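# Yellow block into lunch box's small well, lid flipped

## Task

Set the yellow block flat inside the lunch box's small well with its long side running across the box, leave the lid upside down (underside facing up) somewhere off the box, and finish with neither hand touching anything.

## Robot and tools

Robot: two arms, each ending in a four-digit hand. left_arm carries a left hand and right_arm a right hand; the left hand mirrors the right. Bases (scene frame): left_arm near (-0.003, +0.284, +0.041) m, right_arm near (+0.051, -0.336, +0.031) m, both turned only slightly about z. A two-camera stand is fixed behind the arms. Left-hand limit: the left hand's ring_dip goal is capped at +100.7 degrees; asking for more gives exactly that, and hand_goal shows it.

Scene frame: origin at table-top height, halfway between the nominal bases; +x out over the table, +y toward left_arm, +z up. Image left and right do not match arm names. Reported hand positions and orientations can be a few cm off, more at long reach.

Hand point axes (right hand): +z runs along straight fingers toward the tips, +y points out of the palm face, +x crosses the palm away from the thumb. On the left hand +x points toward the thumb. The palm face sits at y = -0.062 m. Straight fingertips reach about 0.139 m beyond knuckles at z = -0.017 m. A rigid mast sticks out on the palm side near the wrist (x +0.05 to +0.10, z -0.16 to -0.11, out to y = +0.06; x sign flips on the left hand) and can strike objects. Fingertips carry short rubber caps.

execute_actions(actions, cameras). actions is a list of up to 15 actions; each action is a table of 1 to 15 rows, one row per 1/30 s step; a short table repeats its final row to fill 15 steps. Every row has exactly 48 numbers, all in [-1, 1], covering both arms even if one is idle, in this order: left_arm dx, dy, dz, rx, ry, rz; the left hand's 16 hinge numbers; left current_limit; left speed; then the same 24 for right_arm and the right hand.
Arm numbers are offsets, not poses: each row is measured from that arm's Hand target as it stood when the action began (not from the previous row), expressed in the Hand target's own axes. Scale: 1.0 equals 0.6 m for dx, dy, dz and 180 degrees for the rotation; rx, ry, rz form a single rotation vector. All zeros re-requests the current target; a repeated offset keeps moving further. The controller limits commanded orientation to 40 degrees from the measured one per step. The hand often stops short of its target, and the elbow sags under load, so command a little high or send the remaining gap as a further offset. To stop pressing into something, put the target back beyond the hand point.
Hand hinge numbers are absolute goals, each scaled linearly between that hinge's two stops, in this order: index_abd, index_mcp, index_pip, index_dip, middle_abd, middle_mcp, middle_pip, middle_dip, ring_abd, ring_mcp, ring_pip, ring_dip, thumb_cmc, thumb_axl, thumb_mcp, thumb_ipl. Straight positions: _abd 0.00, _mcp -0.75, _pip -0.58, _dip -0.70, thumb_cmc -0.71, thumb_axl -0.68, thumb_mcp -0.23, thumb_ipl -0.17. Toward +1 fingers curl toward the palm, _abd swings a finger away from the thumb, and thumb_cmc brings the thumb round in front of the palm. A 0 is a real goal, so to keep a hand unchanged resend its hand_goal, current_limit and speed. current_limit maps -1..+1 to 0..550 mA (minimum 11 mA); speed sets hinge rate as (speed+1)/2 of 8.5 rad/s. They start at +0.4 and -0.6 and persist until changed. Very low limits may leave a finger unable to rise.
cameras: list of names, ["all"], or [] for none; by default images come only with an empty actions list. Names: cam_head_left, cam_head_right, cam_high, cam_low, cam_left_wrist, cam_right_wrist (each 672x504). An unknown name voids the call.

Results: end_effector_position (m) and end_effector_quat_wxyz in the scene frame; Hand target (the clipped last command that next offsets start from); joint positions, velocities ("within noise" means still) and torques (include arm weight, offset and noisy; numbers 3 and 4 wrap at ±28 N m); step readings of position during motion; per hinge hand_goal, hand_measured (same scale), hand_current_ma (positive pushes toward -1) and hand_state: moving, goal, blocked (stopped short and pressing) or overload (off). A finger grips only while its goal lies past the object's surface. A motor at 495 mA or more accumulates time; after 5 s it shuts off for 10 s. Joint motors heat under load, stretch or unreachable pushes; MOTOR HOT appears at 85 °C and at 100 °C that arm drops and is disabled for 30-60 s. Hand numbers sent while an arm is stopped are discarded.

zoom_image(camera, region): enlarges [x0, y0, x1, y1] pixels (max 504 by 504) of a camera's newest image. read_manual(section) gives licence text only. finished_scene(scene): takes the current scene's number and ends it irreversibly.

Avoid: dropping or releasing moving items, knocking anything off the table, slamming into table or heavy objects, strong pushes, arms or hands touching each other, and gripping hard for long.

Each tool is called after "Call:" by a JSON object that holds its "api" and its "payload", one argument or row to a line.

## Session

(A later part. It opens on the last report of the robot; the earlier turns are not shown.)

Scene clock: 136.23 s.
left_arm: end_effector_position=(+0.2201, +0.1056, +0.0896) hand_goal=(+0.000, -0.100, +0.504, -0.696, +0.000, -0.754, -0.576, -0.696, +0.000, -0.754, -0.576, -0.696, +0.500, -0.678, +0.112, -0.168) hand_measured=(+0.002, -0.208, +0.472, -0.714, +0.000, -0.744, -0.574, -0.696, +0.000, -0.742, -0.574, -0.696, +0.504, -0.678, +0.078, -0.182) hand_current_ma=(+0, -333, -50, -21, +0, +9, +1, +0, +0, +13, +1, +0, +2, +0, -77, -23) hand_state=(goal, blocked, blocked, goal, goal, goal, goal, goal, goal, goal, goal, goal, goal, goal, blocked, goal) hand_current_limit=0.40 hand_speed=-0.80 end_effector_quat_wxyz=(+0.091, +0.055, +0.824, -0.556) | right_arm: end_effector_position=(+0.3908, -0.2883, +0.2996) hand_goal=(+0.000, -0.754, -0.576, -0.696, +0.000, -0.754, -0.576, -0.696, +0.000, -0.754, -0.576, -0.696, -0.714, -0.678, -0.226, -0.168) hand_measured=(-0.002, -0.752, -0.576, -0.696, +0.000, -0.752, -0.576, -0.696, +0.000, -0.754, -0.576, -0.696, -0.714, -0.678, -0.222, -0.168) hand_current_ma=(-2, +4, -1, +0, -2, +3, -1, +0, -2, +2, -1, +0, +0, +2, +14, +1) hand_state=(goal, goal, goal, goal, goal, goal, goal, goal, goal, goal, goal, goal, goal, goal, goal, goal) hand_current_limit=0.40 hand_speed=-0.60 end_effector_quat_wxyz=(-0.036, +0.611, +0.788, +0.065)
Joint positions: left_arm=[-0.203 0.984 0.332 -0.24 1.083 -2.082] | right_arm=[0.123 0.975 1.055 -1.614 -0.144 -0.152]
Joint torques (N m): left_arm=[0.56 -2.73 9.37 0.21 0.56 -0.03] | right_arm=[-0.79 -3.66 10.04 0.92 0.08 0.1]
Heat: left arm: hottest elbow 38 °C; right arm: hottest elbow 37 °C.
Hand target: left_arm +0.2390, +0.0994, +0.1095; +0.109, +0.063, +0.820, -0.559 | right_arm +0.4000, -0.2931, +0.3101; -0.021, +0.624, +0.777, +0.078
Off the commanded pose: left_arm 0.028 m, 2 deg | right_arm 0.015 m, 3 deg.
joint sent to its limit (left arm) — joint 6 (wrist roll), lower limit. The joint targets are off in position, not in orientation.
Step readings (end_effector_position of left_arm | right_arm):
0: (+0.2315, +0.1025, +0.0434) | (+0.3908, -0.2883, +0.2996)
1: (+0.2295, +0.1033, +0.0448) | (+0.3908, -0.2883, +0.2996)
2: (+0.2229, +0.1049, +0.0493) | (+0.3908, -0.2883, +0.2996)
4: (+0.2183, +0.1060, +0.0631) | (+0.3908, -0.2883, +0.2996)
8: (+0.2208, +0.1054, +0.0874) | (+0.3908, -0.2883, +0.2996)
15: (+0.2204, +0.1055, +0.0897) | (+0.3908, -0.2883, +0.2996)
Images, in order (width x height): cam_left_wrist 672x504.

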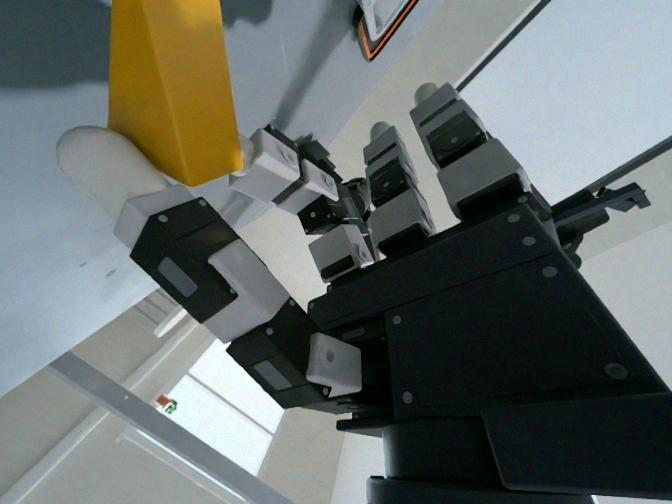

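Call:
{"api": "execute_actions", "payload": {
  "actions": [
    [[-0.06,-0.064,0.065,0.0152,0.0552,0.0215,0,-0.1,0.504,-0.696,0,-0.754,-0.576,-0.696,0,-0.754,-0.576,-0.696,0.5,-0.678,0.112,-0.168,0.4,-0.8,0,0,0,0,0,0,0,-0.754,-0.576,-0.696,0,-0.754,-0.576,-0.696,0,-0.754,-0.576,-0.696,-0.714,-0.678,-0.226,-0.168,0.4,-0.6]],
    [[-0.06,-0.064,0.065,0.0152,0.0552,0.0215,0,-0.1,0.504,-0.696,0,-0.754,-0.576,-0.696,0,-0.754,-0.576,-0.696,0.5,-0.678,0.112,-0.168,0.4,-0.8,0,0,0,0,0,0,0,-0.754,-0.576,-0.696,0,-0.754,-0.576,-0.696,0,-0.754,-0.576,-0.696,-0.714,-0.678,-0.226,-0.168,0.4,-0.6]]
  ],
  "cameras": ["cam_left_wrist","cam_head_left","cam_high"]
}}

Scene clock: 141.27 s.
left_arm: end_effector_position=(+0.2728, +0.0037, +0.1482) hand_goal=(+0.000, -0.100, +0.504, -0.696, +0.000, -0.754, -0.576, -0.696, +0.000, -0.754, -0.576, -0.696, +0.500, -0.678, +0.112, -0.168) hand_measured=(+0.000, -0.204, +0.470, -0.716, +0.000, -0.742, -0.574, -0.696, +0.000, -0.740, -0.574, -0.696, +0.504, -0.678, +0.076, -0.182) hand_current_ma=(+0, -311, -56, -24, +0, +12, +1, +0, +0, +16, +1, +0, +2, +0, -86, -23) hand_state=(goal, blocked, blocked, goal, goal, goal, goal, goal, goal, goal, goal, goal, goal, goal, blocked, goal) hand_current_limit=0.40 hand_speed=-0.80 end_effector_quat_wxyz=(-0.019, +0.201, +0.802, -0.562) | right_arm: end_effector_position=(+0.3908, -0.2883, +0.2996) hand_goal=(+0.000, -0.754, -0.576, -0.696, +0.000, -0.754, -0.576, -0.696, +0.000, -0.754, -0.576, -0.696, -0.714, -0.678, -0.226, -0.168) hand_measured=(-0.002, -0.752, -0.576, -0.696, +0.000, -0.752, -0.576, -0.696, +0.000, -0.754, -0.576, -0.696, -0.714, -0.678, -0.222, -0.168) hand_current_ma=(-2, +4, -1, +0, -2, +3, -1, +0, -2, +2, -1, +0, +0, +2, +14, +1) hand_state=(goal, goal, goal, goal, goal, goal, goal, goal, goal, goal, goal, goal, goal, goal, goal, goal) hand_current_limit=0.40 hand_speed=-0.60 end_effector_quat_wxyz=(-0.036, +0.611, +0.788, +0.065)
Joint positions: left_arm=[-0.439 1.317 0.785 -0.608 1.155 -1.824] | right_arm=[0.123 0.975 1.055 -1.614 -0.144 -0.152]
Joint torques (N m): left_arm=[0.62 -8 9.32 -0.03 1.14 0.1] | right_arm=[-0.79 -3.6 9.99 0.92 0.11 0.11]
Heat: left arm: hottest elbow 39 °C; right arm: hottest elbow 37 °C.
Hand target: left_arm +0.2899, -0.0049, +0.1692; +0.000, +0.218, +0.793, -0.569 | right_arm +0.4000, -0.2931, +0.3101; -0.021, +0.624, +0.777, +0.078
Off the commanded pose: left_arm 0.028 m, 3 deg | right_arm 0.015 m, 3 deg.
Step readings (end_effector_position of left_arm | right_arm):
0: (+0.2201, +0.1056, +0.0896) | (+0.3908, -0.2883, +0.2996)
1: (+0.2200, +0.1035, +0.0917) | (+0.3908, -0.2883, +0.2996)
2: (+0.2193, +0.0963, +0.0954) | (+0.3908, -0.2883, +0.2996)
4: (+0.2289, +0.0786, +0.1069) | (+0.3908, -0.2883, +0.2996)
8: (+0.2549, +0.0565, +0.1223) | (+0.3908, -0.2883, +0.2996)
15: (+0.2552, +0.0567, +0.1216) | (+0.3908, -0.2883, +0.2996)
16: (+0.2552, +0.0551, +0.1242) | (+0.3908, -0.2883, +0.2996)
17: (+0.2531, +0.0483, +0.1277) | (+0.3908, -0.2883, +0.2996)
19: (+0.2585, +0.0280, +0.1376) | (+0.3908, -0.2883, +0.2996)
23: (+0.2734, +0.0017, +0.1499) | (+0.3908, -0.2883, +0.2996)
30: (+0.2721, +0.0038, +0.1484) | (+0.3908, -0.2883, +0.2996)
Images, in order (width x height): cam_head_left 672x504, cam_high 672x504, cam_left_wrist 672x504.

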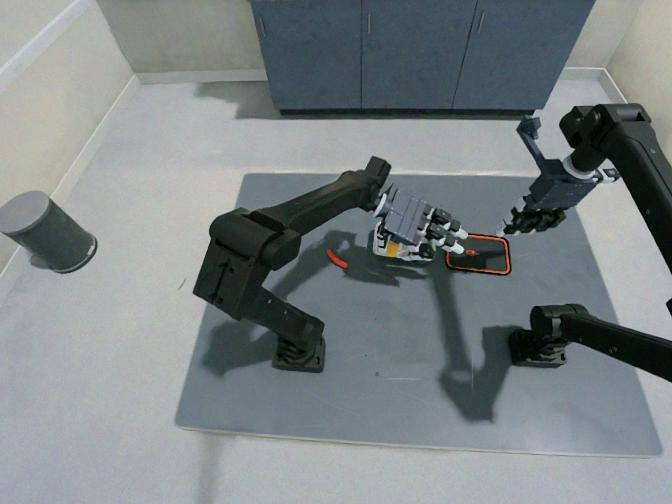

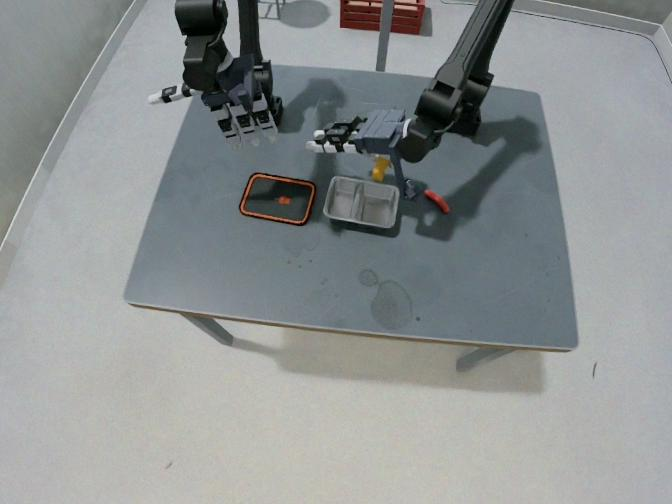

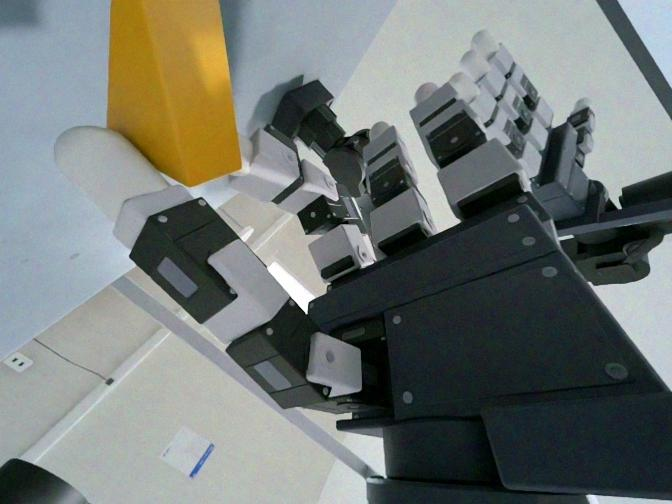

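Call:
{"api": "execute_actions", "payload": {
  "actions": [
    [[0,0,0,0,0,0,0,-0.1,0.504,-0.696,0,-0.754,-0.576,-0.696,0,-0.754,-0.576,-0.696,0.5,-0.678,0.112,-0.168,0.4,-0.8,-0.205,-0.2145,-0.048,0,0,0,0,-0.754,-0.576,-0.696,0,-0.754,-0.576,-0.696,0,-0.754,-0.576,-0.696,-0.714,-0.678,-0.226,-0.168,0.4,-0.6]],
    [[-0.072,-0.0044,0.062,0,0,0,0,-0.1,0.504,-0.696,0,-0.754,-0.576,-0.696,0,-0.754,-0.576,-0.696,0.5,-0.678,0.112,-0.168,0.4,-0.8,0,0,0,0,0,0,0,-0.754,-0.576,-0.696,0,-0.754,-0.576,-0.696,0,-0.754,-0.576,-0.696,-0.714,-0.678,-0.226,-0.168,0.4,-0.6]],
    [[-0.072,-0.0044,0.062,0,0,0,0,-0.1,0.504,-0.696,0,-0.754,-0.576,-0.696,0,-0.754,-0.576,-0.696,0.5,-0.678,0.112,-0.168,0.4,-0.8,0,0,0,0,0,0,0,-0.754,-0.576,-0.696,0,-0.754,-0.576,-0.696,0,-0.754,-0.576,-0.696,-0.714,-0.678,-0.226,-0.168,0.4,-0.6]]
  ],
  "cameras": ["cam_left_wrist","cam_head_left","cam_high","cam_low"]
}}

Call:
{"api": "zoom_image", "payload": {
  "camera": "cam_left_wrist",
  "region": [0, 0, 360, 270]
}}

Call:
{"api": "zoom_image", "payload": {
  "camera": "cam_high",
  "region": [280, 120, 440, 240]
}}

Call:
{"api": "zoom_image", "payload": {
  "camera": "cam_head_left",
  "region": [350, 180, 510, 300]
}}

Scene clock: 145.67 s.
left_arm: end_effector_position=(+0.3270, -0.0869, +0.1415) hand_goal=(+0.000, -0.100, +0.504, -0.696, +0.000, -0.754, -0.576, -0.696, +0.000, -0.754, -0.576, -0.696, +0.500, -0.678, +0.112, -0.168) hand_measured=(-0.002, -0.204, +0.470, -0.716, -0.002, -0.742, -0.574, -0.696, -0.002, -0.740, -0.574, -0.696, +0.504, -0.676, +0.076, -0.182) hand_current_ma=(+0, -311, -56, -24, +0, +12, +1, +0, +0, +15, +1, +0, +2, +0, -86, -23) hand_state=(goal, blocked, blocked, goal, goal, goal, goal, goal, goal, goal, goal, goal, goal, goal, blocked, goal) hand_current_limit=0.40 hand_speed=-0.80 end_effector_quat_wxyz=(-0.032, +0.201, +0.805, -0.557) | right_arm: end_effector_position=(+0.2989, -0.4468, +0.2983) hand_goal=(+0.000, -0.754, -0.576, -0.696, +0.000, -0.754, -0.576, -0.696, +0.000, -0.754, -0.576, -0.696, -0.714, -0.678, -0.226, -0.168) hand_measured=(+0.000, -0.754, -0.574, -0.696, +0.000, -0.754, -0.574, -0.696, +0.000, -0.754, -0.576, -0.696, -0.716, -0.678, -0.222, -0.168) hand_current_ma=(+0, -2, +3, +0, +0, +0, +2, +0, +0, +1, +1, +0, -8, +2, +16, +1) hand_state=(goal, goal, goal, goal, goal, goal, goal, goal, goal, goal, goal, goal, goal, goal, goal, goal) hand_current_limit=0.40 hand_speed=-0.60 end_effector_quat_wxyz=(+0.021, +0.638, +0.766, +0.077)
Joint positions: left_arm=[-0.568 1.555 0.998 -0.404 1.092 -2.049] | right_arm=[-0.683 0.783 0.931 -1.677 -0.155 -0.889]
Joint torques (N m): left_arm=[-0.03 -11.99 9.4 1.98 0.62 -0.1] | right_arm=[-0.44 -1.14 10.09 -0.17 -0.45 -0.34]
Heat: left arm: hottest elbow 39 °C; right arm: hottest elbow 37 °C.
Hand target: left_arm +0.3479, -0.1032, +0.1693; +0.000, +0.218, +0.793, -0.569 | right_arm +0.2998, -0.4431, +0.3102; -0.021, +0.624, +0.777, +0.078
Off the commanded pose: left_arm 0.038 m, 5 deg | right_arm 0.012 m, 5 deg.
joint sent to its limit (right arm) — joint 4 (wrist pitch), lower limit. The joint targets are off in position and orientation.
Step readings (end_effector_position of left_arm | right_arm):
0: (+0.2728, +0.0037, +0.1482) | (+0.3908, -0.2883, +0.2996)
1: (+0.2728, +0.0037, +0.1482) | (+0.3880, -0.2944, +0.2976)
2: (+0.2728, +0.0037, +0.1482) | (+0.3809, -0.3154, +0.2937)
4: (+0.2728, +0.0037, +0.1482) | (+0.3471, -0.3907, +0.2856)
8: (+0.2728, +0.0037, +0.1482) | (+0.2914, -0.4616, +0.3058)
15: (+0.2728, +0.0037, +0.1482) | (+0.2937, -0.4517, +0.3066)
16: (+0.2750, +0.0022, +0.1480) | (+0.2952, -0.4514, +0.3038)
17: (+0.2802, -0.0029, +0.1478) | (+0.2965, -0.4513, +0.3013)
19: (+0.2919, -0.0201, +0.1467) | (+0.2982, -0.4507, +0.2982)
23: (+0.2995, -0.0392, +0.1416) | (+0.2986, -0.4487, +0.2980)
30: (+0.2971, -0.0397, +0.1412) | (+0.2989, -0.4472, +0.2983)
31: (+0.2992, -0.0411, +0.1415) | (+0.2989, -0.4472, +0.2983)
32: (+0.3054, -0.0456, +0.1408) | (+0.2989, -0.4471, +0.2983)
34: (+0.3204, -0.0634, +0.1424) | (+0.2989, -0.4469, +0.2983)
38: (+0.3313, -0.0853, +0.1419) | (+0.2989, -0.4469, +0.2983)
45: (+0.3272, -0.0870, +0.1415) | (+0.2989, -0.4468, +0.2983)
Images, in order (width x height): cam_head_left 672x504, cam_high 672x504, cam_low 672x504, cam_left_wrist 672x504.

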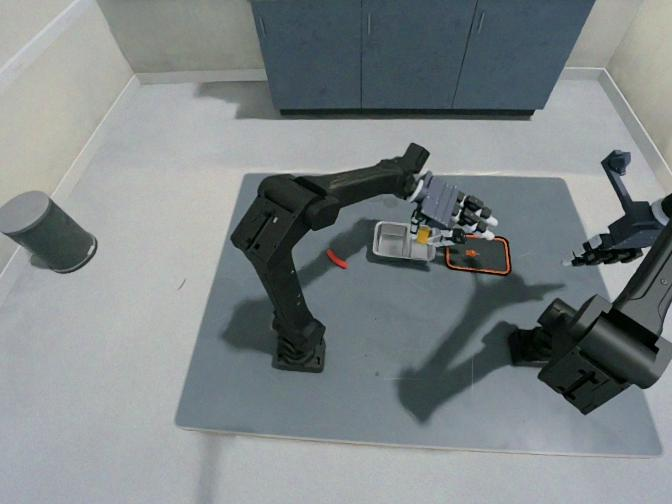

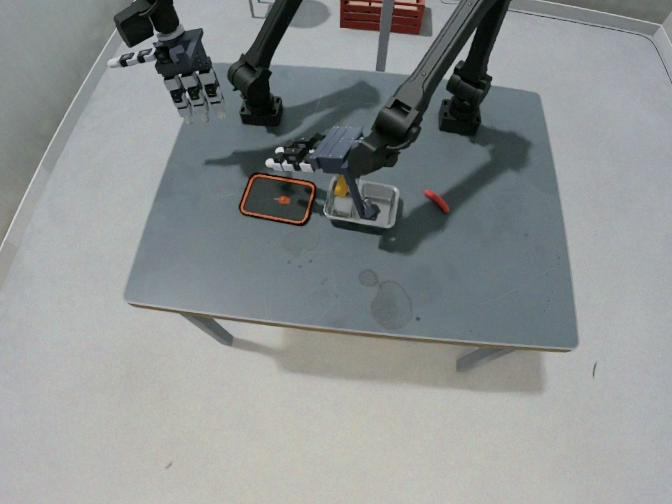

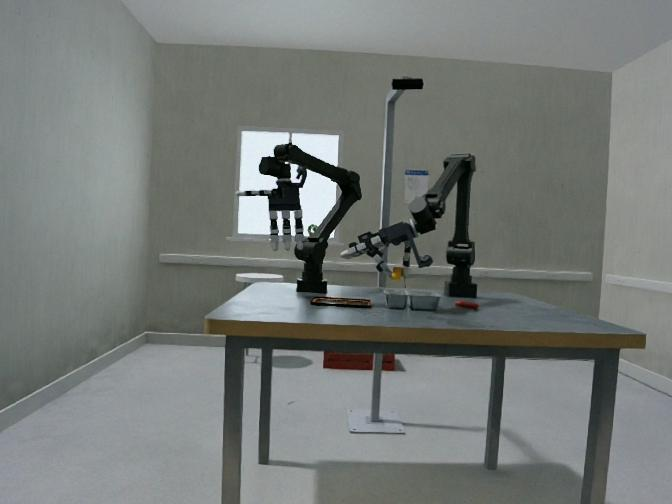

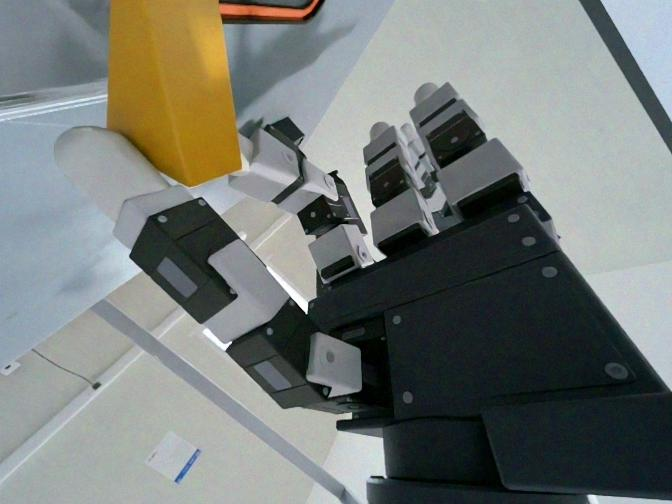

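Scaled by 1.400 from the camera's 672x504 image, which has a finer 960x720 frame.

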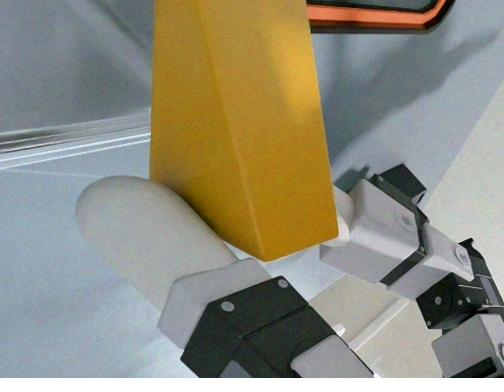

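Scaled by 3.150 from the camera's 672x504 image, which has a finer 960x720 frame.

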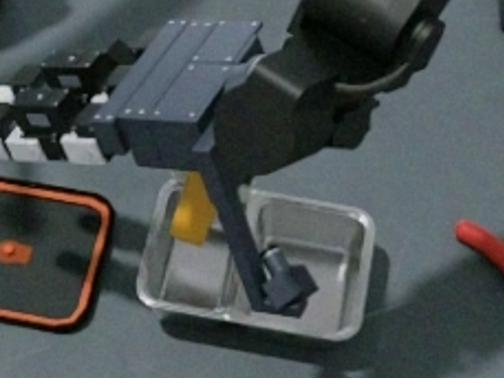

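Scaled by 3.150 from the camera's 672x504 image, which has a finer 960x720 frame.

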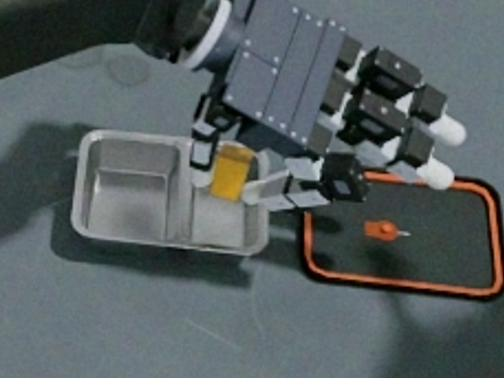

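Call:
{"api": "execute_actions", "payload": {
  "actions": [
    [[0.0663,0.1197,0.0393,0,0,0,0,-0.1,0.504,-0.696,0,-0.754,-0.576,-0.696,0,-0.754,-0.576,-0.696,0.5,-0.678,0.112,-0.168,0.4,-0.8,0,0,0,0,0,0,0,-0.754,-0.576,-0.696,0,-0.754,-0.576,-0.696,0,-0.754,-0.576,-0.696,-0.714,-0.678,-0.226,-0.168,0.4,-0.6]]
  ],
  "cameras": ["cam_left_wrist","cam_head_left","cam_high","cam_low"]
}}

Call:
{"api": "zoom_image", "payload": {
  "camera": "cam_left_wrist",
  "region": [0, 0, 360, 270]
}}

Call:
{"api": "zoom_image", "payload": {
  "camera": "cam_high",
  "region": [280, 120, 440, 240]
}}

Call:
{"api": "zoom_image", "payload": {
  "camera": "cam_head_left",
  "region": [350, 180, 510, 300]
}}

Call:
{"api": "zoom_image", "payload": {
  "camera": "cam_low",
  "region": [350, 240, 470, 330]
}}

Scene clock: 150.27 s.
left_arm: end_effector_position=(+0.3234, -0.0893, +0.0845) hand_goal=(+0.000, -0.100, +0.504, -0.696, +0.000, -0.754, -0.576, -0.696, +0.000, -0.754, -0.576, -0.696, +0.500, -0.678, +0.112, -0.168) hand_measured=(-0.010, -0.200, +0.460, -0.720, -0.002, -0.742, -0.574, -0.696, -0.002, -0.738, -0.574, -0.696, +0.522, -0.670, +0.080, -0.184) hand_current_ma=(-8, -296, -79, -33, +0, +13, +1, +0, +0, +17, +1, +0, +28, +8, -69, -25) hand_state=(goal, blocked, blocked, blocked, goal, goal, goal, goal, goal, goal, goal, goal, blocked, goal, blocked, goal) hand_current_limit=0.40 hand_speed=-0.80 end_effector_quat_wxyz=(-0.017, +0.210, +0.797, -0.566) | right_arm: end_effector_position=(+0.2989, -0.4468, +0.2983) hand_goal=(+0.000, -0.754, -0.576, -0.696, +0.000, -0.754, -0.576, -0.696, +0.000, -0.754, -0.576, -0.696, -0.714, -0.678, -0.226, -0.168) hand_measured=(+0.000, -0.754, -0.574, -0.696, +0.000, -0.754, -0.574, -0.696, +0.000, -0.754, -0.576, -0.696, -0.716, -0.678, -0.222, -0.168) hand_current_ma=(+0, -2, +3, +0, +0, +0, +2, +0, +0, +1, +1, +0, -8, +2, +16, +1) hand_state=(goal, goal, goal, goal, goal, goal, goal, goal, goal, goal, goal, goal, goal, goal, goal, goal) hand_current_limit=0.40 hand_speed=-0.60 end_effector_quat_wxyz=(+0.021, +0.638, +0.766, +0.077)
Joint positions: left_arm=[-0.574 1.638 0.898 -0.163 1.095 -2.071] | right_arm=[-0.683 0.783 0.931 -1.677 -0.155 -0.889]
Joint torques (N m): left_arm=[0.32 -11.34 4.98 2.25 0.41 -0.01] | right_arm=[-0.67 -1.08 10.07 -0.2 -0.44 -0.35]
Heat: left arm: hottest elbow 40 °C; right arm: hottest elbow 38 °C.
Hand target: left_arm +0.3309, -0.0924, +0.0863; +0.000, +0.218, +0.793, -0.569 | right_arm +0.2998, -0.4431, +0.3102; -0.021, +0.624, +0.777, +0.078
Off the commanded pose: left_arm 0.008 m, 2 deg | right_arm 0.012 m, 5 deg.
joint sent to its limit (right arm) — joint 4 (wrist pitch), lower limit. The joint targets are off in position and orientation.
Step readings (end_effector_position of left_arm | right_arm):
0: (+0.3269, -0.0869, +0.1415) | (+0.2989, -0.4468, +0.2983)
1: (+0.3276, -0.0875, +0.1372) | (+0.2989, -0.4468, +0.2983)
2: (+0.3316, -0.0898, +0.1328) | (+0.2989, -0.4468, +0.2983)
4: (+0.3299, -0.0876, +0.1121) | (+0.2989, -0.4468, +0.2983)
8: (+0.3226, -0.0874, +0.0852) | (+0.2989, -0.4468, +0.2983)
15: (+0.3234, -0.0893, +0.0845) | (+0.2989, -0.4468, +0.2983)
Images, in order (width x height): cam_head_left 672x504, cam_high 672x504, cam_low 672x504, cam_left_wrist 672x504.

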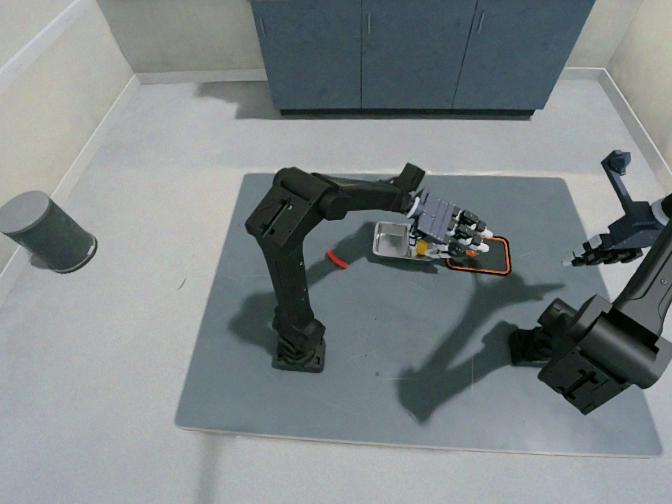

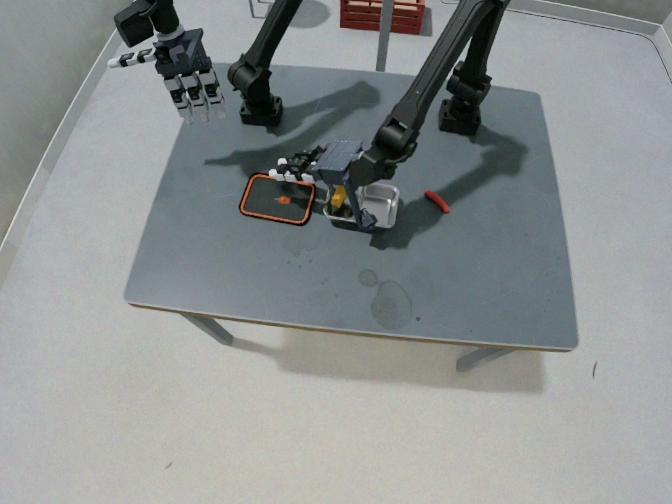

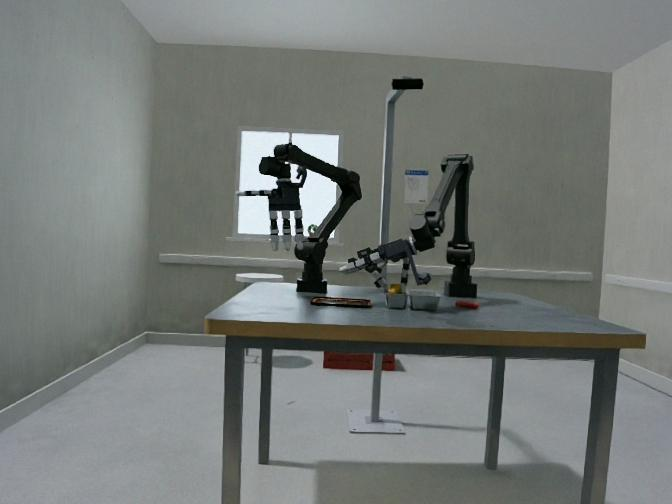

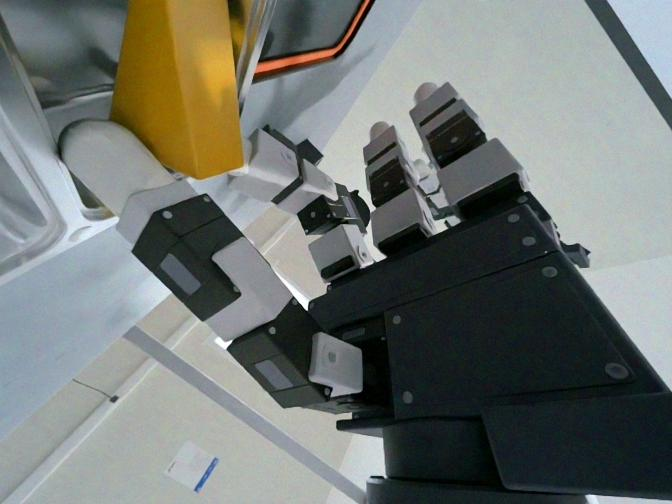

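Scaled by 1.400 from the camera's 672x504 image, which has a finer 960x720 frame.

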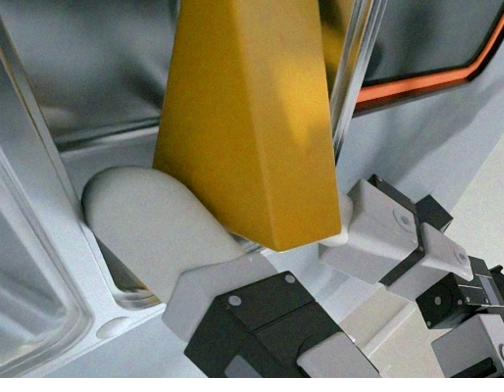

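Scaled by 3.150 from the camera's 672x504 image, which has a finer 960x720 frame.

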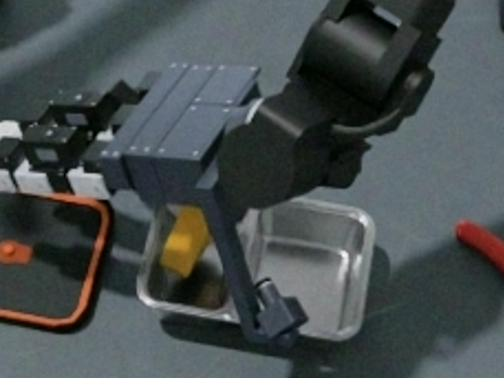

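Scaled by 3.150 from the camera's 672x504 image, which has a finer 960x720 frame.

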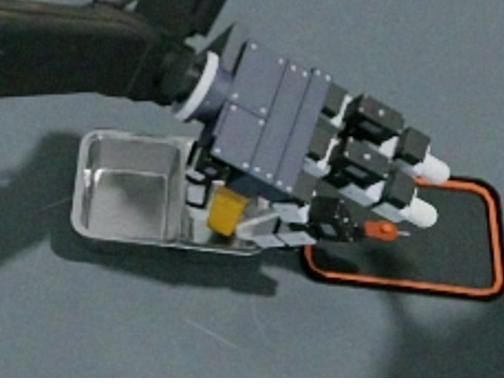

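Scaled by 4.200 from the camera's 672x504 image, which has a finer 960x720 frame.

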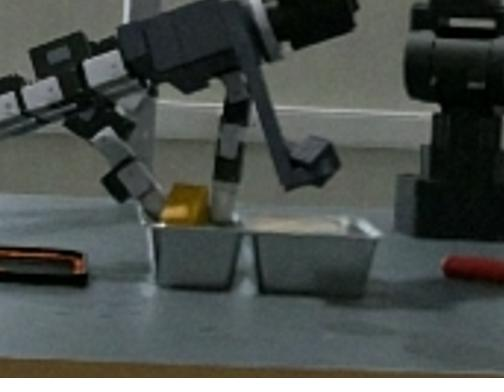

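Call:
{"api": "execute_actions", "payload": {
  "actions": [
    [[0.003,0.0178,0.0137,0,0,0,0,-0.1,0.504,-0.696,0,-0.754,-0.576,-0.696,0,-0.754,-0.576,-0.696,0.5,-0.678,0.112,-0.168,0.4,-0.8,0,0,0,0,0,0,0,-0.754,-0.576,-0.696,0,-0.754,-0.576,-0.696,0,-0.754,-0.576,-0.696,-0.714,-0.678,-0.226,-0.168,0.4,-0.6]]
  ],
  "cameras": ["cam_left_wrist","cam_low"]
}}

Call:
{"api": "zoom_image", "payload": {
  "camera": "cam_left_wrist",
  "region": [0, 0, 360, 270]
}}

Call:
{"api": "zoom_image", "payload": {
  "camera": "cam_low",
  "region": [350, 240, 470, 330]
}}

Scene clock: 152.83 s.
left_arm: end_effector_position=(+0.3279, -0.0927, +0.0848) hand_goal=(+0.000, -0.100, +0.504, -0.696, +0.000, -0.754, -0.576, -0.696, +0.000, -0.754, -0.576, -0.696, +0.500, -0.678, +0.112, -0.168) hand_measured=(-0.018, -0.196, +0.470, -0.720, -0.002, -0.742, -0.574, -0.696, -0.002, -0.738, -0.574, -0.696, +0.510, -0.670, +0.074, -0.186) hand_current_ma=(-18, -279, -55, -33, +0, +13, +1, +0, +0, +17, +1, +0, +9, +8, -91, -31) hand_state=(goal, blocked, blocked, blocked, goal, goal, goal, goal, goal, goal, goal, goal, goal, goal, blocked, goal) hand_current_limit=0.40 hand_speed=-0.80 end_effector_quat_wxyz=(-0.007, +0.213, +0.793, -0.570) | right_arm: end_effector_position=(+0.2989, -0.4468, +0.2983) hand_goal=(+0.000, -0.754, -0.576, -0.696, +0.000, -0.754, -0.576, -0.696, +0.000, -0.754, -0.576, -0.696, -0.714, -0.678, -0.226, -0.168) hand_measured=(+0.000, -0.754, -0.574, -0.696, +0.000, -0.754, -0.574, -0.696, +0.000, -0.754, -0.576, -0.696, -0.716, -0.678, -0.222, -0.168) hand_current_ma=(+0, -2, +3, +0, +0, +0, +2, +0, +0, +1, +1, +0, -8, +2, +16, +1) hand_state=(goal, goal, goal, goal, goal, goal, goal, goal, goal, goal, goal, goal, goal, goal, goal, goal) hand_current_limit=0.40 hand_speed=-0.60 end_effector_quat_wxyz=(+0.021, +0.638, +0.766, +0.077)
Joint positions: left_arm=[-0.574 1.642 0.895 -0.122 1.095 -2.082] | right_arm=[-0.683 0.783 0.931 -1.677 -0.155 -0.889]
Joint torques (N m): left_arm=[-0.03 -9.41 4.81 2.52 0.21 0] | right_arm=[-0.62 -1.26 10.06 -0.21 -0.44 -0.34]
Heat: left arm: hottest elbow 40 °C; right arm: hottest elbow 38 °C.
Hand target: left_arm +0.3309, -0.0964, +0.0733; +0.000, +0.218, +0.793, -0.569 | right_arm +0.2998, -0.4431, +0.3102; -0.021, +0.624, +0.777, +0.078
Off the commanded pose: left_arm 0.012 m, 1 deg | right_arm 0.012 m, 5 deg.
joint sent to its limit (right arm) — joint 4 (wrist pitch), lower limit. The joint targets are off in position and orientation.
Step readings (end_effector_position of left_arm | right_arm):
0: (+0.3234, -0.0893, +0.0845) | (+0.2989, -0.4468, +0.2983)
1: (+0.3241, -0.0896, +0.0844) | (+0.2989, -0.4468, +0.2983)
2: (+0.3247, -0.0904, +0.0837) | (+0.2989, -0.4468, +0.2983)
4: (+0.3262, -0.0918, +0.0842) | (+0.2989, -0.4468, +0.2983)
8: (+0.3277, -0.0925, +0.0847) | (+0.2989, -0.4468, +0.2983)
15: (+0.3279, -0.0927, +0.0848) | (+0.2989, -0.4468, +0.2983)
Images, in order (width x height): cam_low 672x504, cam_left_wrist 672x504.

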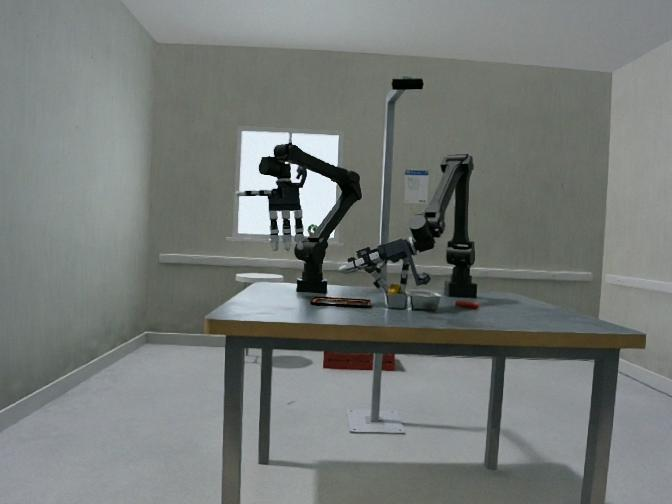

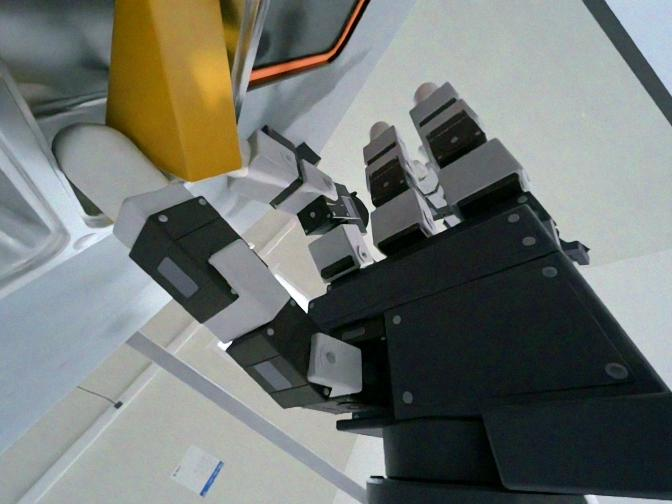

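Scaled by 1.400 from the camera's 672x504 image, which has a finer 960x720 frame.

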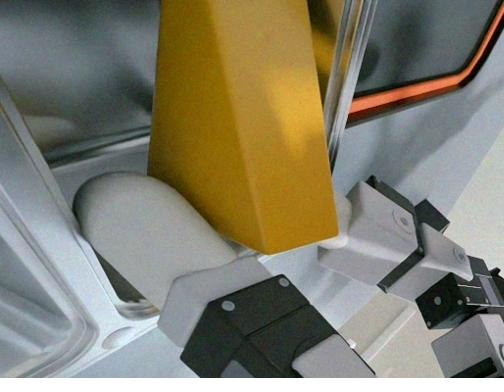

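Scaled by 4.200 from the camera's 672x504 image, which has a finer 960x720 frame.

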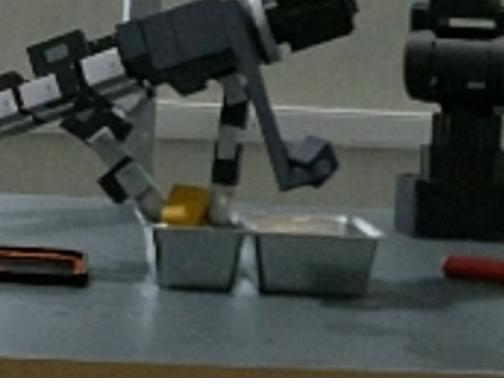

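Call:
{"api": "execute_actions", "payload": {
  "actions": [
    [[0,0,0,0,0,0,0,-0.25,0.504,-0.696,0,-0.754,-0.576,-0.696,0,-0.754,-0.576,-0.696,0.5,-0.678,0.112,-0.168,0.4,-0.8,0,0,0,0,0,0,0,-0.754,-0.576,-0.696,0,-0.754,-0.576,-0.696,0,-0.754,-0.576,-0.696,-0.714,-0.678,-0.226,-0.168,0.4,-0.6]],
    [[0,0,0,0,0,0,0,-0.4,0.504,-0.696,0,-0.754,-0.576,-0.696,0,-0.754,-0.576,-0.696,0.5,-0.678,0.112,-0.168,0.4,-0.8,0,0,0,0,0,0,0,-0.754,-0.576,-0.696,0,-0.754,-0.576,-0.696,0,-0.754,-0.576,-0.696,-0.714,-0.678,-0.226,-0.168,0.4,-0.6]]
  ],
  "cameras": ["cam_left_wrist","cam_low","cam_high"]
}}

Call:
{"api": "zoom_image", "payload": {
  "camera": "cam_left_wrist",
  "region": [0, 0, 360, 270]
}}

Call:
{"api": "zoom_image", "payload": {
  "camera": "cam_high",
  "region": [280, 120, 440, 240]
}}

Scene clock: 157.97 s.
left_arm: end_effector_position=(+0.3329, -0.0894, +0.0824) hand_goal=(+0.000, -0.400, +0.504, -0.696, +0.000, -0.754, -0.576, -0.696, +0.000, -0.754, -0.576, -0.696, +0.500, -0.678, +0.112, -0.168) hand_measured=(-0.016, -0.306, +0.530, -0.684, -0.002, -0.742, -0.574, -0.696, -0.002, -0.738, -0.574, -0.696, +0.508, -0.670, +0.110, -0.172) hand_current_ma=(-14, +271, +36, +11, +0, +13, +1, +0, +0, +17, +1, +0, +7, +8, -1, -2) hand_state=(goal, blocked, blocked, goal, goal, goal, goal, goal, goal, goal, goal, goal, goal, goal, goal, goal) hand_current_limit=0.40 hand_speed=-0.80 end_effector_quat_wxyz=(-0.003, +0.209, +0.796, -0.568) | right_arm: end_effector_position=(+0.2989, -0.4468, +0.2983) hand_goal=(+0.000, -0.754, -0.576, -0.696, +0.000, -0.754, -0.576, -0.696, +0.000, -0.754, -0.576, -0.696, -0.714, -0.678, -0.226, -0.168) hand_measured=(+0.000, -0.754, -0.574, -0.696, +0.000, -0.754, -0.574, -0.696, +0.000, -0.754, -0.576, -0.696, -0.716, -0.678, -0.222, -0.168) hand_current_ma=(+0, -2, +3, +0, +0, +0, +2, +0, +0, +1, +1, +0, -8, +2, +16, +1) hand_state=(goal, goal, goal, goal, goal, goal, goal, goal, goal, goal, goal, goal, goal, goal, goal, goal) hand_current_limit=0.40 hand_speed=-0.60 end_effector_quat_wxyz=(+0.021, +0.638, +0.766, +0.077)
Joint positions: left_arm=[-0.565 1.647 0.895 -0.117 1.088 -2.082] | right_arm=[-0.683 0.783 0.931 -1.677 -0.155 -0.889]
Joint torques (N m): left_arm=[-0.15 -9.88 4.77 2.35 0.46 -0.02] | right_arm=[-0.56 -1.32 10.06 -0.12 -0.44 -0.36]
Heat: left arm: hottest elbow 39 °C; right arm: hottest elbow 38 °C.
Hand target: left_arm +0.3309, -0.0964, +0.0733; +0.000, +0.218, +0.793, -0.569 | right_arm +0.2998, -0.4431, +0.3102; -0.021, +0.624, +0.777, +0.078
Off the commanded pose: left_arm 0.012 m, 1 deg | right_arm 0.012 m, 5 deg.
joint sent to its limit (right arm) — joint 4 (wrist pitch), lower limit. The joint targets are off in position and orientation.
Step readings (end_effector_position of left_arm | right_arm):
0: (+0.3279, -0.0927, +0.0848) | (+0.2989, -0.4468, +0.2983)
1: (+0.3279, -0.0927, +0.0848) | (+0.2989, -0.4468, +0.2983)
2: (+0.3279, -0.0927, +0.0848) | (+0.2989, -0.4468, +0.2983)
4: (+0.3281, -0.0926, +0.0847) | (+0.2989, -0.4468, +0.2983)
8: (+0.3283, -0.0924, +0.0838) | (+0.2989, -0.4468, +0.2983)
15: (+0.3294, -0.0914, +0.0838) | (+0.2989, -0.4468, +0.2983)
16: (+0.3294, -0.0914, +0.0838) | (+0.2989, -0.4468, +0.2983)
17: (+0.3294, -0.0914, +0.0838) | (+0.2989, -0.4468, +0.2983)
19: (+0.3302, -0.0908, +0.0837) | (+0.2989, -0.4468, +0.2983)
23: (+0.3330, -0.0895, +0.0831) | (+0.2989, -0.4468, +0.2983)
30: (+0.3329, -0.0894, +0.0824) | (+0.2989, -0.4468, +0.2983)
Images, in order (width x height): cam_high 672x504, cam_low 672x504, cam_left_wrist 672x504.

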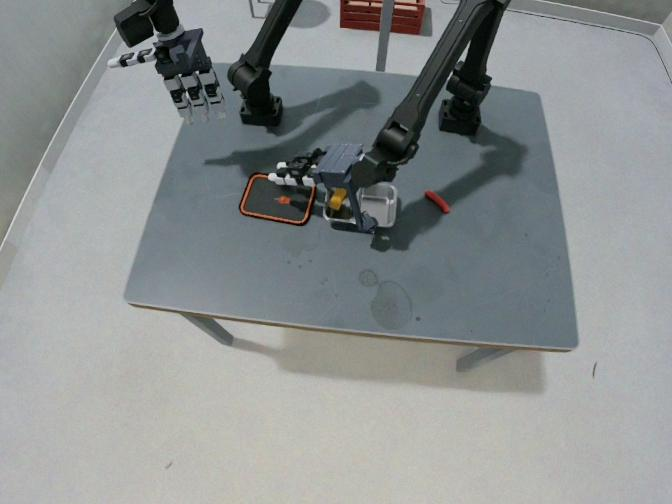

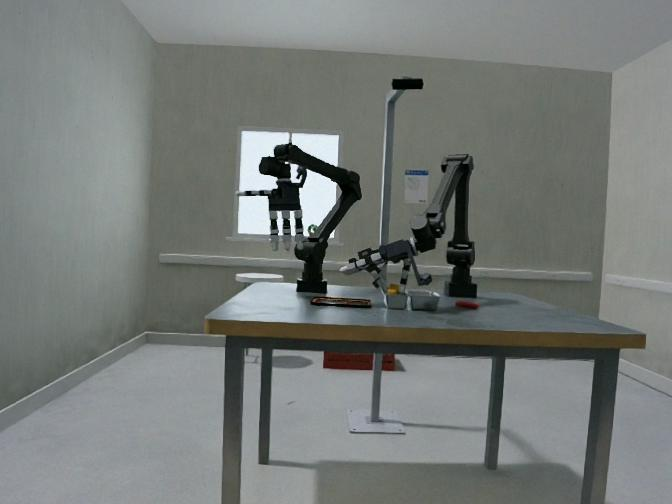

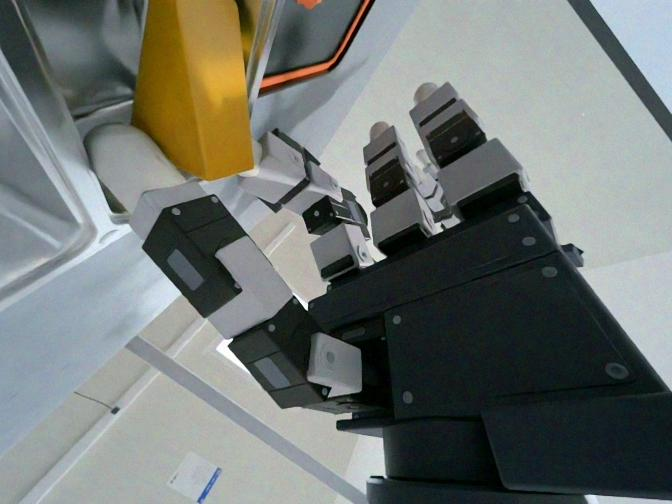

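Scaled by 1.400 from the camera's 672x504 image, which has a finer 960x720 frame.

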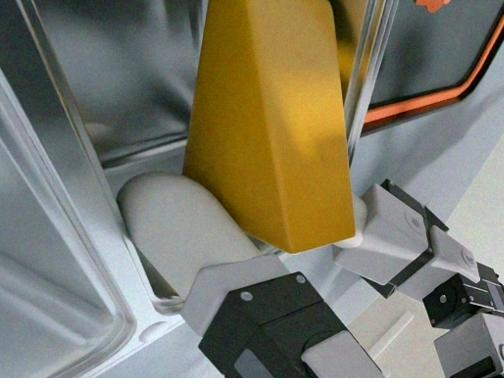

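Scaled by 3.150 from the camera's 672x504 image, which has a finer 960x720 frame.

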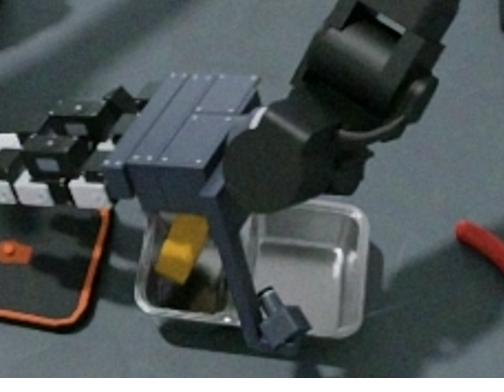

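Call:
{"api": "execute_actions", "payload": {
  "actions": [
    [[-0.0145,-0.0526,-0.0206,0,0,0,0,-0.45,0.504,-0.696,0,-0.754,-0.576,-0.696,0,-0.754,-0.576,-0.696,0.5,-0.678,0.112,-0.168,0.4,-0.8,0,0,0,0,0,0,0,-0.754,-0.576,-0.696,0,-0.754,-0.576,-0.696,0,-0.754,-0.576,-0.696,-0.714,-0.678,-0.226,-0.168,0.4,-0.6]]
  ],
  "cameras": ["cam_left_wrist","cam_low","cam_high"]
}}

Call:
{"api": "zoom_image", "payload": {
  "camera": "cam_left_wrist",
  "region": [0, 0, 360, 270]
}}

Call:
{"api": "zoom_image", "payload": {
  "camera": "cam_low",
  "region": [350, 240, 470, 330]
}}

Scene clock: 160.00 s.
left_arm: end_effector_position=(+0.3294, -0.0857, +0.0875) hand_goal=(+0.000, -0.450, +0.504, -0.696, +0.000, -0.754, -0.576, -0.696, +0.000, -0.754, -0.576, -0.696, +0.500, -0.678, +0.112, -0.168) hand_measured=(-0.004, -0.370, +0.530, -0.684, -0.002, -0.742, -0.574, -0.696, -0.002, -0.740, -0.574, -0.696, +0.512, -0.672, +0.128, -0.160) hand_current_ma=(-1, +211, +36, +11, +0, +13, +1, +0, +0, +17, +1, +0, +13, +6, +25, +10) hand_state=(goal, blocked, blocked, goal, goal, goal, goal, goal, goal, goal, goal, goal, goal, goal, goal, goal) hand_current_limit=0.40 hand_speed=-0.80 end_effector_quat_wxyz=(-0.006, +0.207, +0.800, -0.564) | right_arm: end_effector_position=(+0.2989, -0.4468, +0.2983) hand_goal=(+0.000, -0.754, -0.576, -0.696, +0.000, -0.754, -0.576, -0.696, +0.000, -0.754, -0.576, -0.696, -0.714, -0.678, -0.226, -0.168) hand_measured=(+0.000, -0.754, -0.574, -0.696, +0.000, -0.754, -0.574, -0.696, +0.000, -0.754, -0.576, -0.696, -0.716, -0.678, -0.222, -0.168) hand_current_ma=(+0, -2, +3, +0, +0, +0, +2, +0, +0, +1, +1, +0, -8, +2, +16, +1) hand_state=(goal, goal, goal, goal, goal, goal, goal, goal, goal, goal, goal, goal, goal, goal, goal, goal) hand_current_limit=0.40 hand_speed=-0.60 end_effector_quat_wxyz=(+0.021, +0.638, +0.766, +0.077)
Joint positions: left_arm=[-0.565 1.627 0.895 -0.157 1.082 -2.071] | right_arm=[-0.683 0.783 0.931 -1.677 -0.155 -0.889]
Joint torques (N m): left_arm=[-0.21 -13.39 7.04 0.17 0.71 -0.05] | right_arm=[-0.62 -1.26 10.09 -0.17 -0.44 -0.35]
Heat: left arm: hottest elbow 39 °C; right arm: hottest elbow 38 °C.
Hand target: left_arm +0.3309, -0.0964, +0.1083; +0.000, +0.218, +0.793, -0.569 | right_arm +0.2998, -0.4431, +0.3102; -0.021, +0.624, +0.777, +0.078
Off the commanded pose: left_arm 0.023 m, 2 deg | right_arm 0.012 m, 5 deg.
joint sent to its limit (left arm) — joint 6 (wrist roll), lower limit. The joint targets are off in position, not in orientation.
joint sent to its limit (right arm) — joint 4 (wrist pitch), lower limit. The joint targets are off in position and orientation.
Step readings (end_effector_position of left_arm | right_arm):
0: (+0.3329, -0.0894, +0.0824) | (+0.2989, -0.4468, +0.2983)
1: (+0.3325, -0.0887, +0.0830) | (+0.2989, -0.4468, +0.2983)
2: (+0.3316, -0.0874, +0.0834) | (+0.2989, -0.4468, +0.2983)
4: (+0.3300, -0.0863, +0.0848) | (+0.2989, -0.4468, +0.2983)
8: (+0.3291, -0.0857, +0.0869) | (+0.2989, -0.4468, +0.2983)
15: (+0.3294, -0.0857, +0.0875) | (+0.2989, -0.4468, +0.2983)
Images, in order (width x height): cam_high 672x504, cam_low 672x504, cam_left_wrist 672x504.

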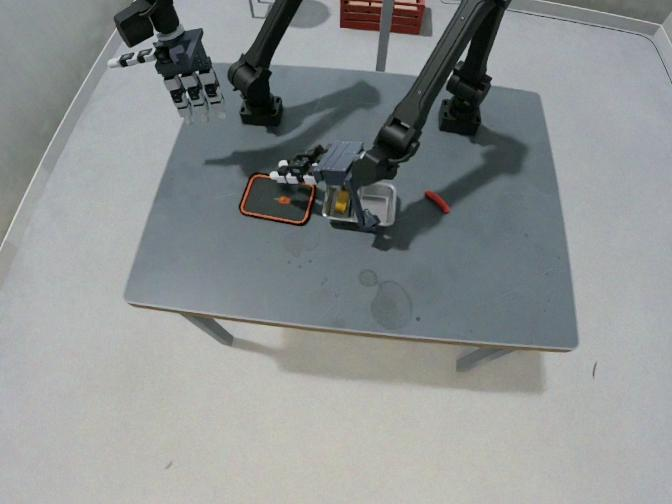

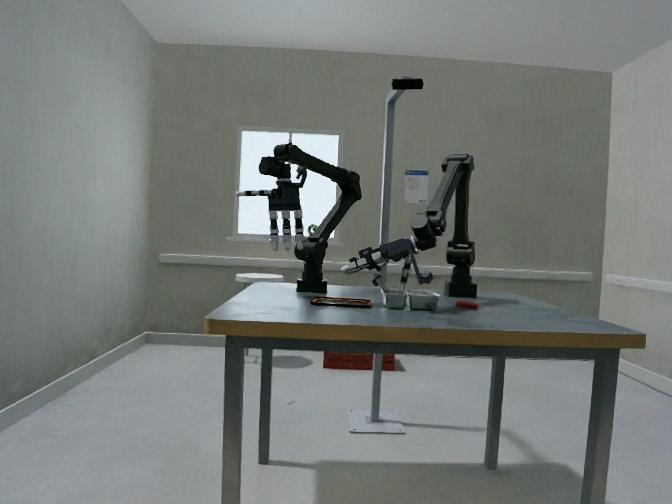

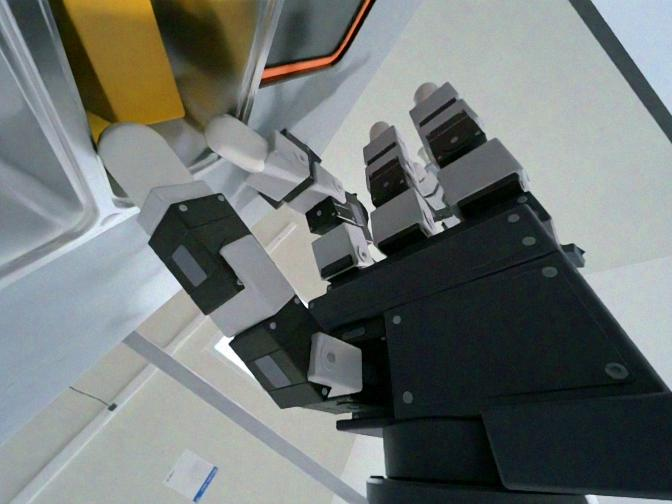

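Scaled by 1.400 from the camera's 672x504 image, which has a finer 960x720 frame.

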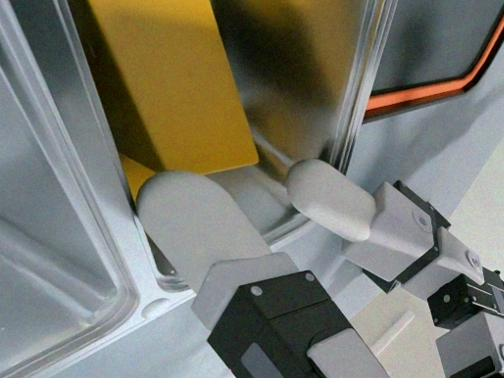

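Scaled by 4.200 from the camera's 672x504 image, which has a finer 960x720 frame.

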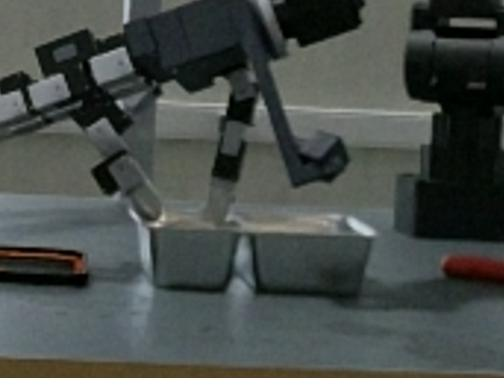

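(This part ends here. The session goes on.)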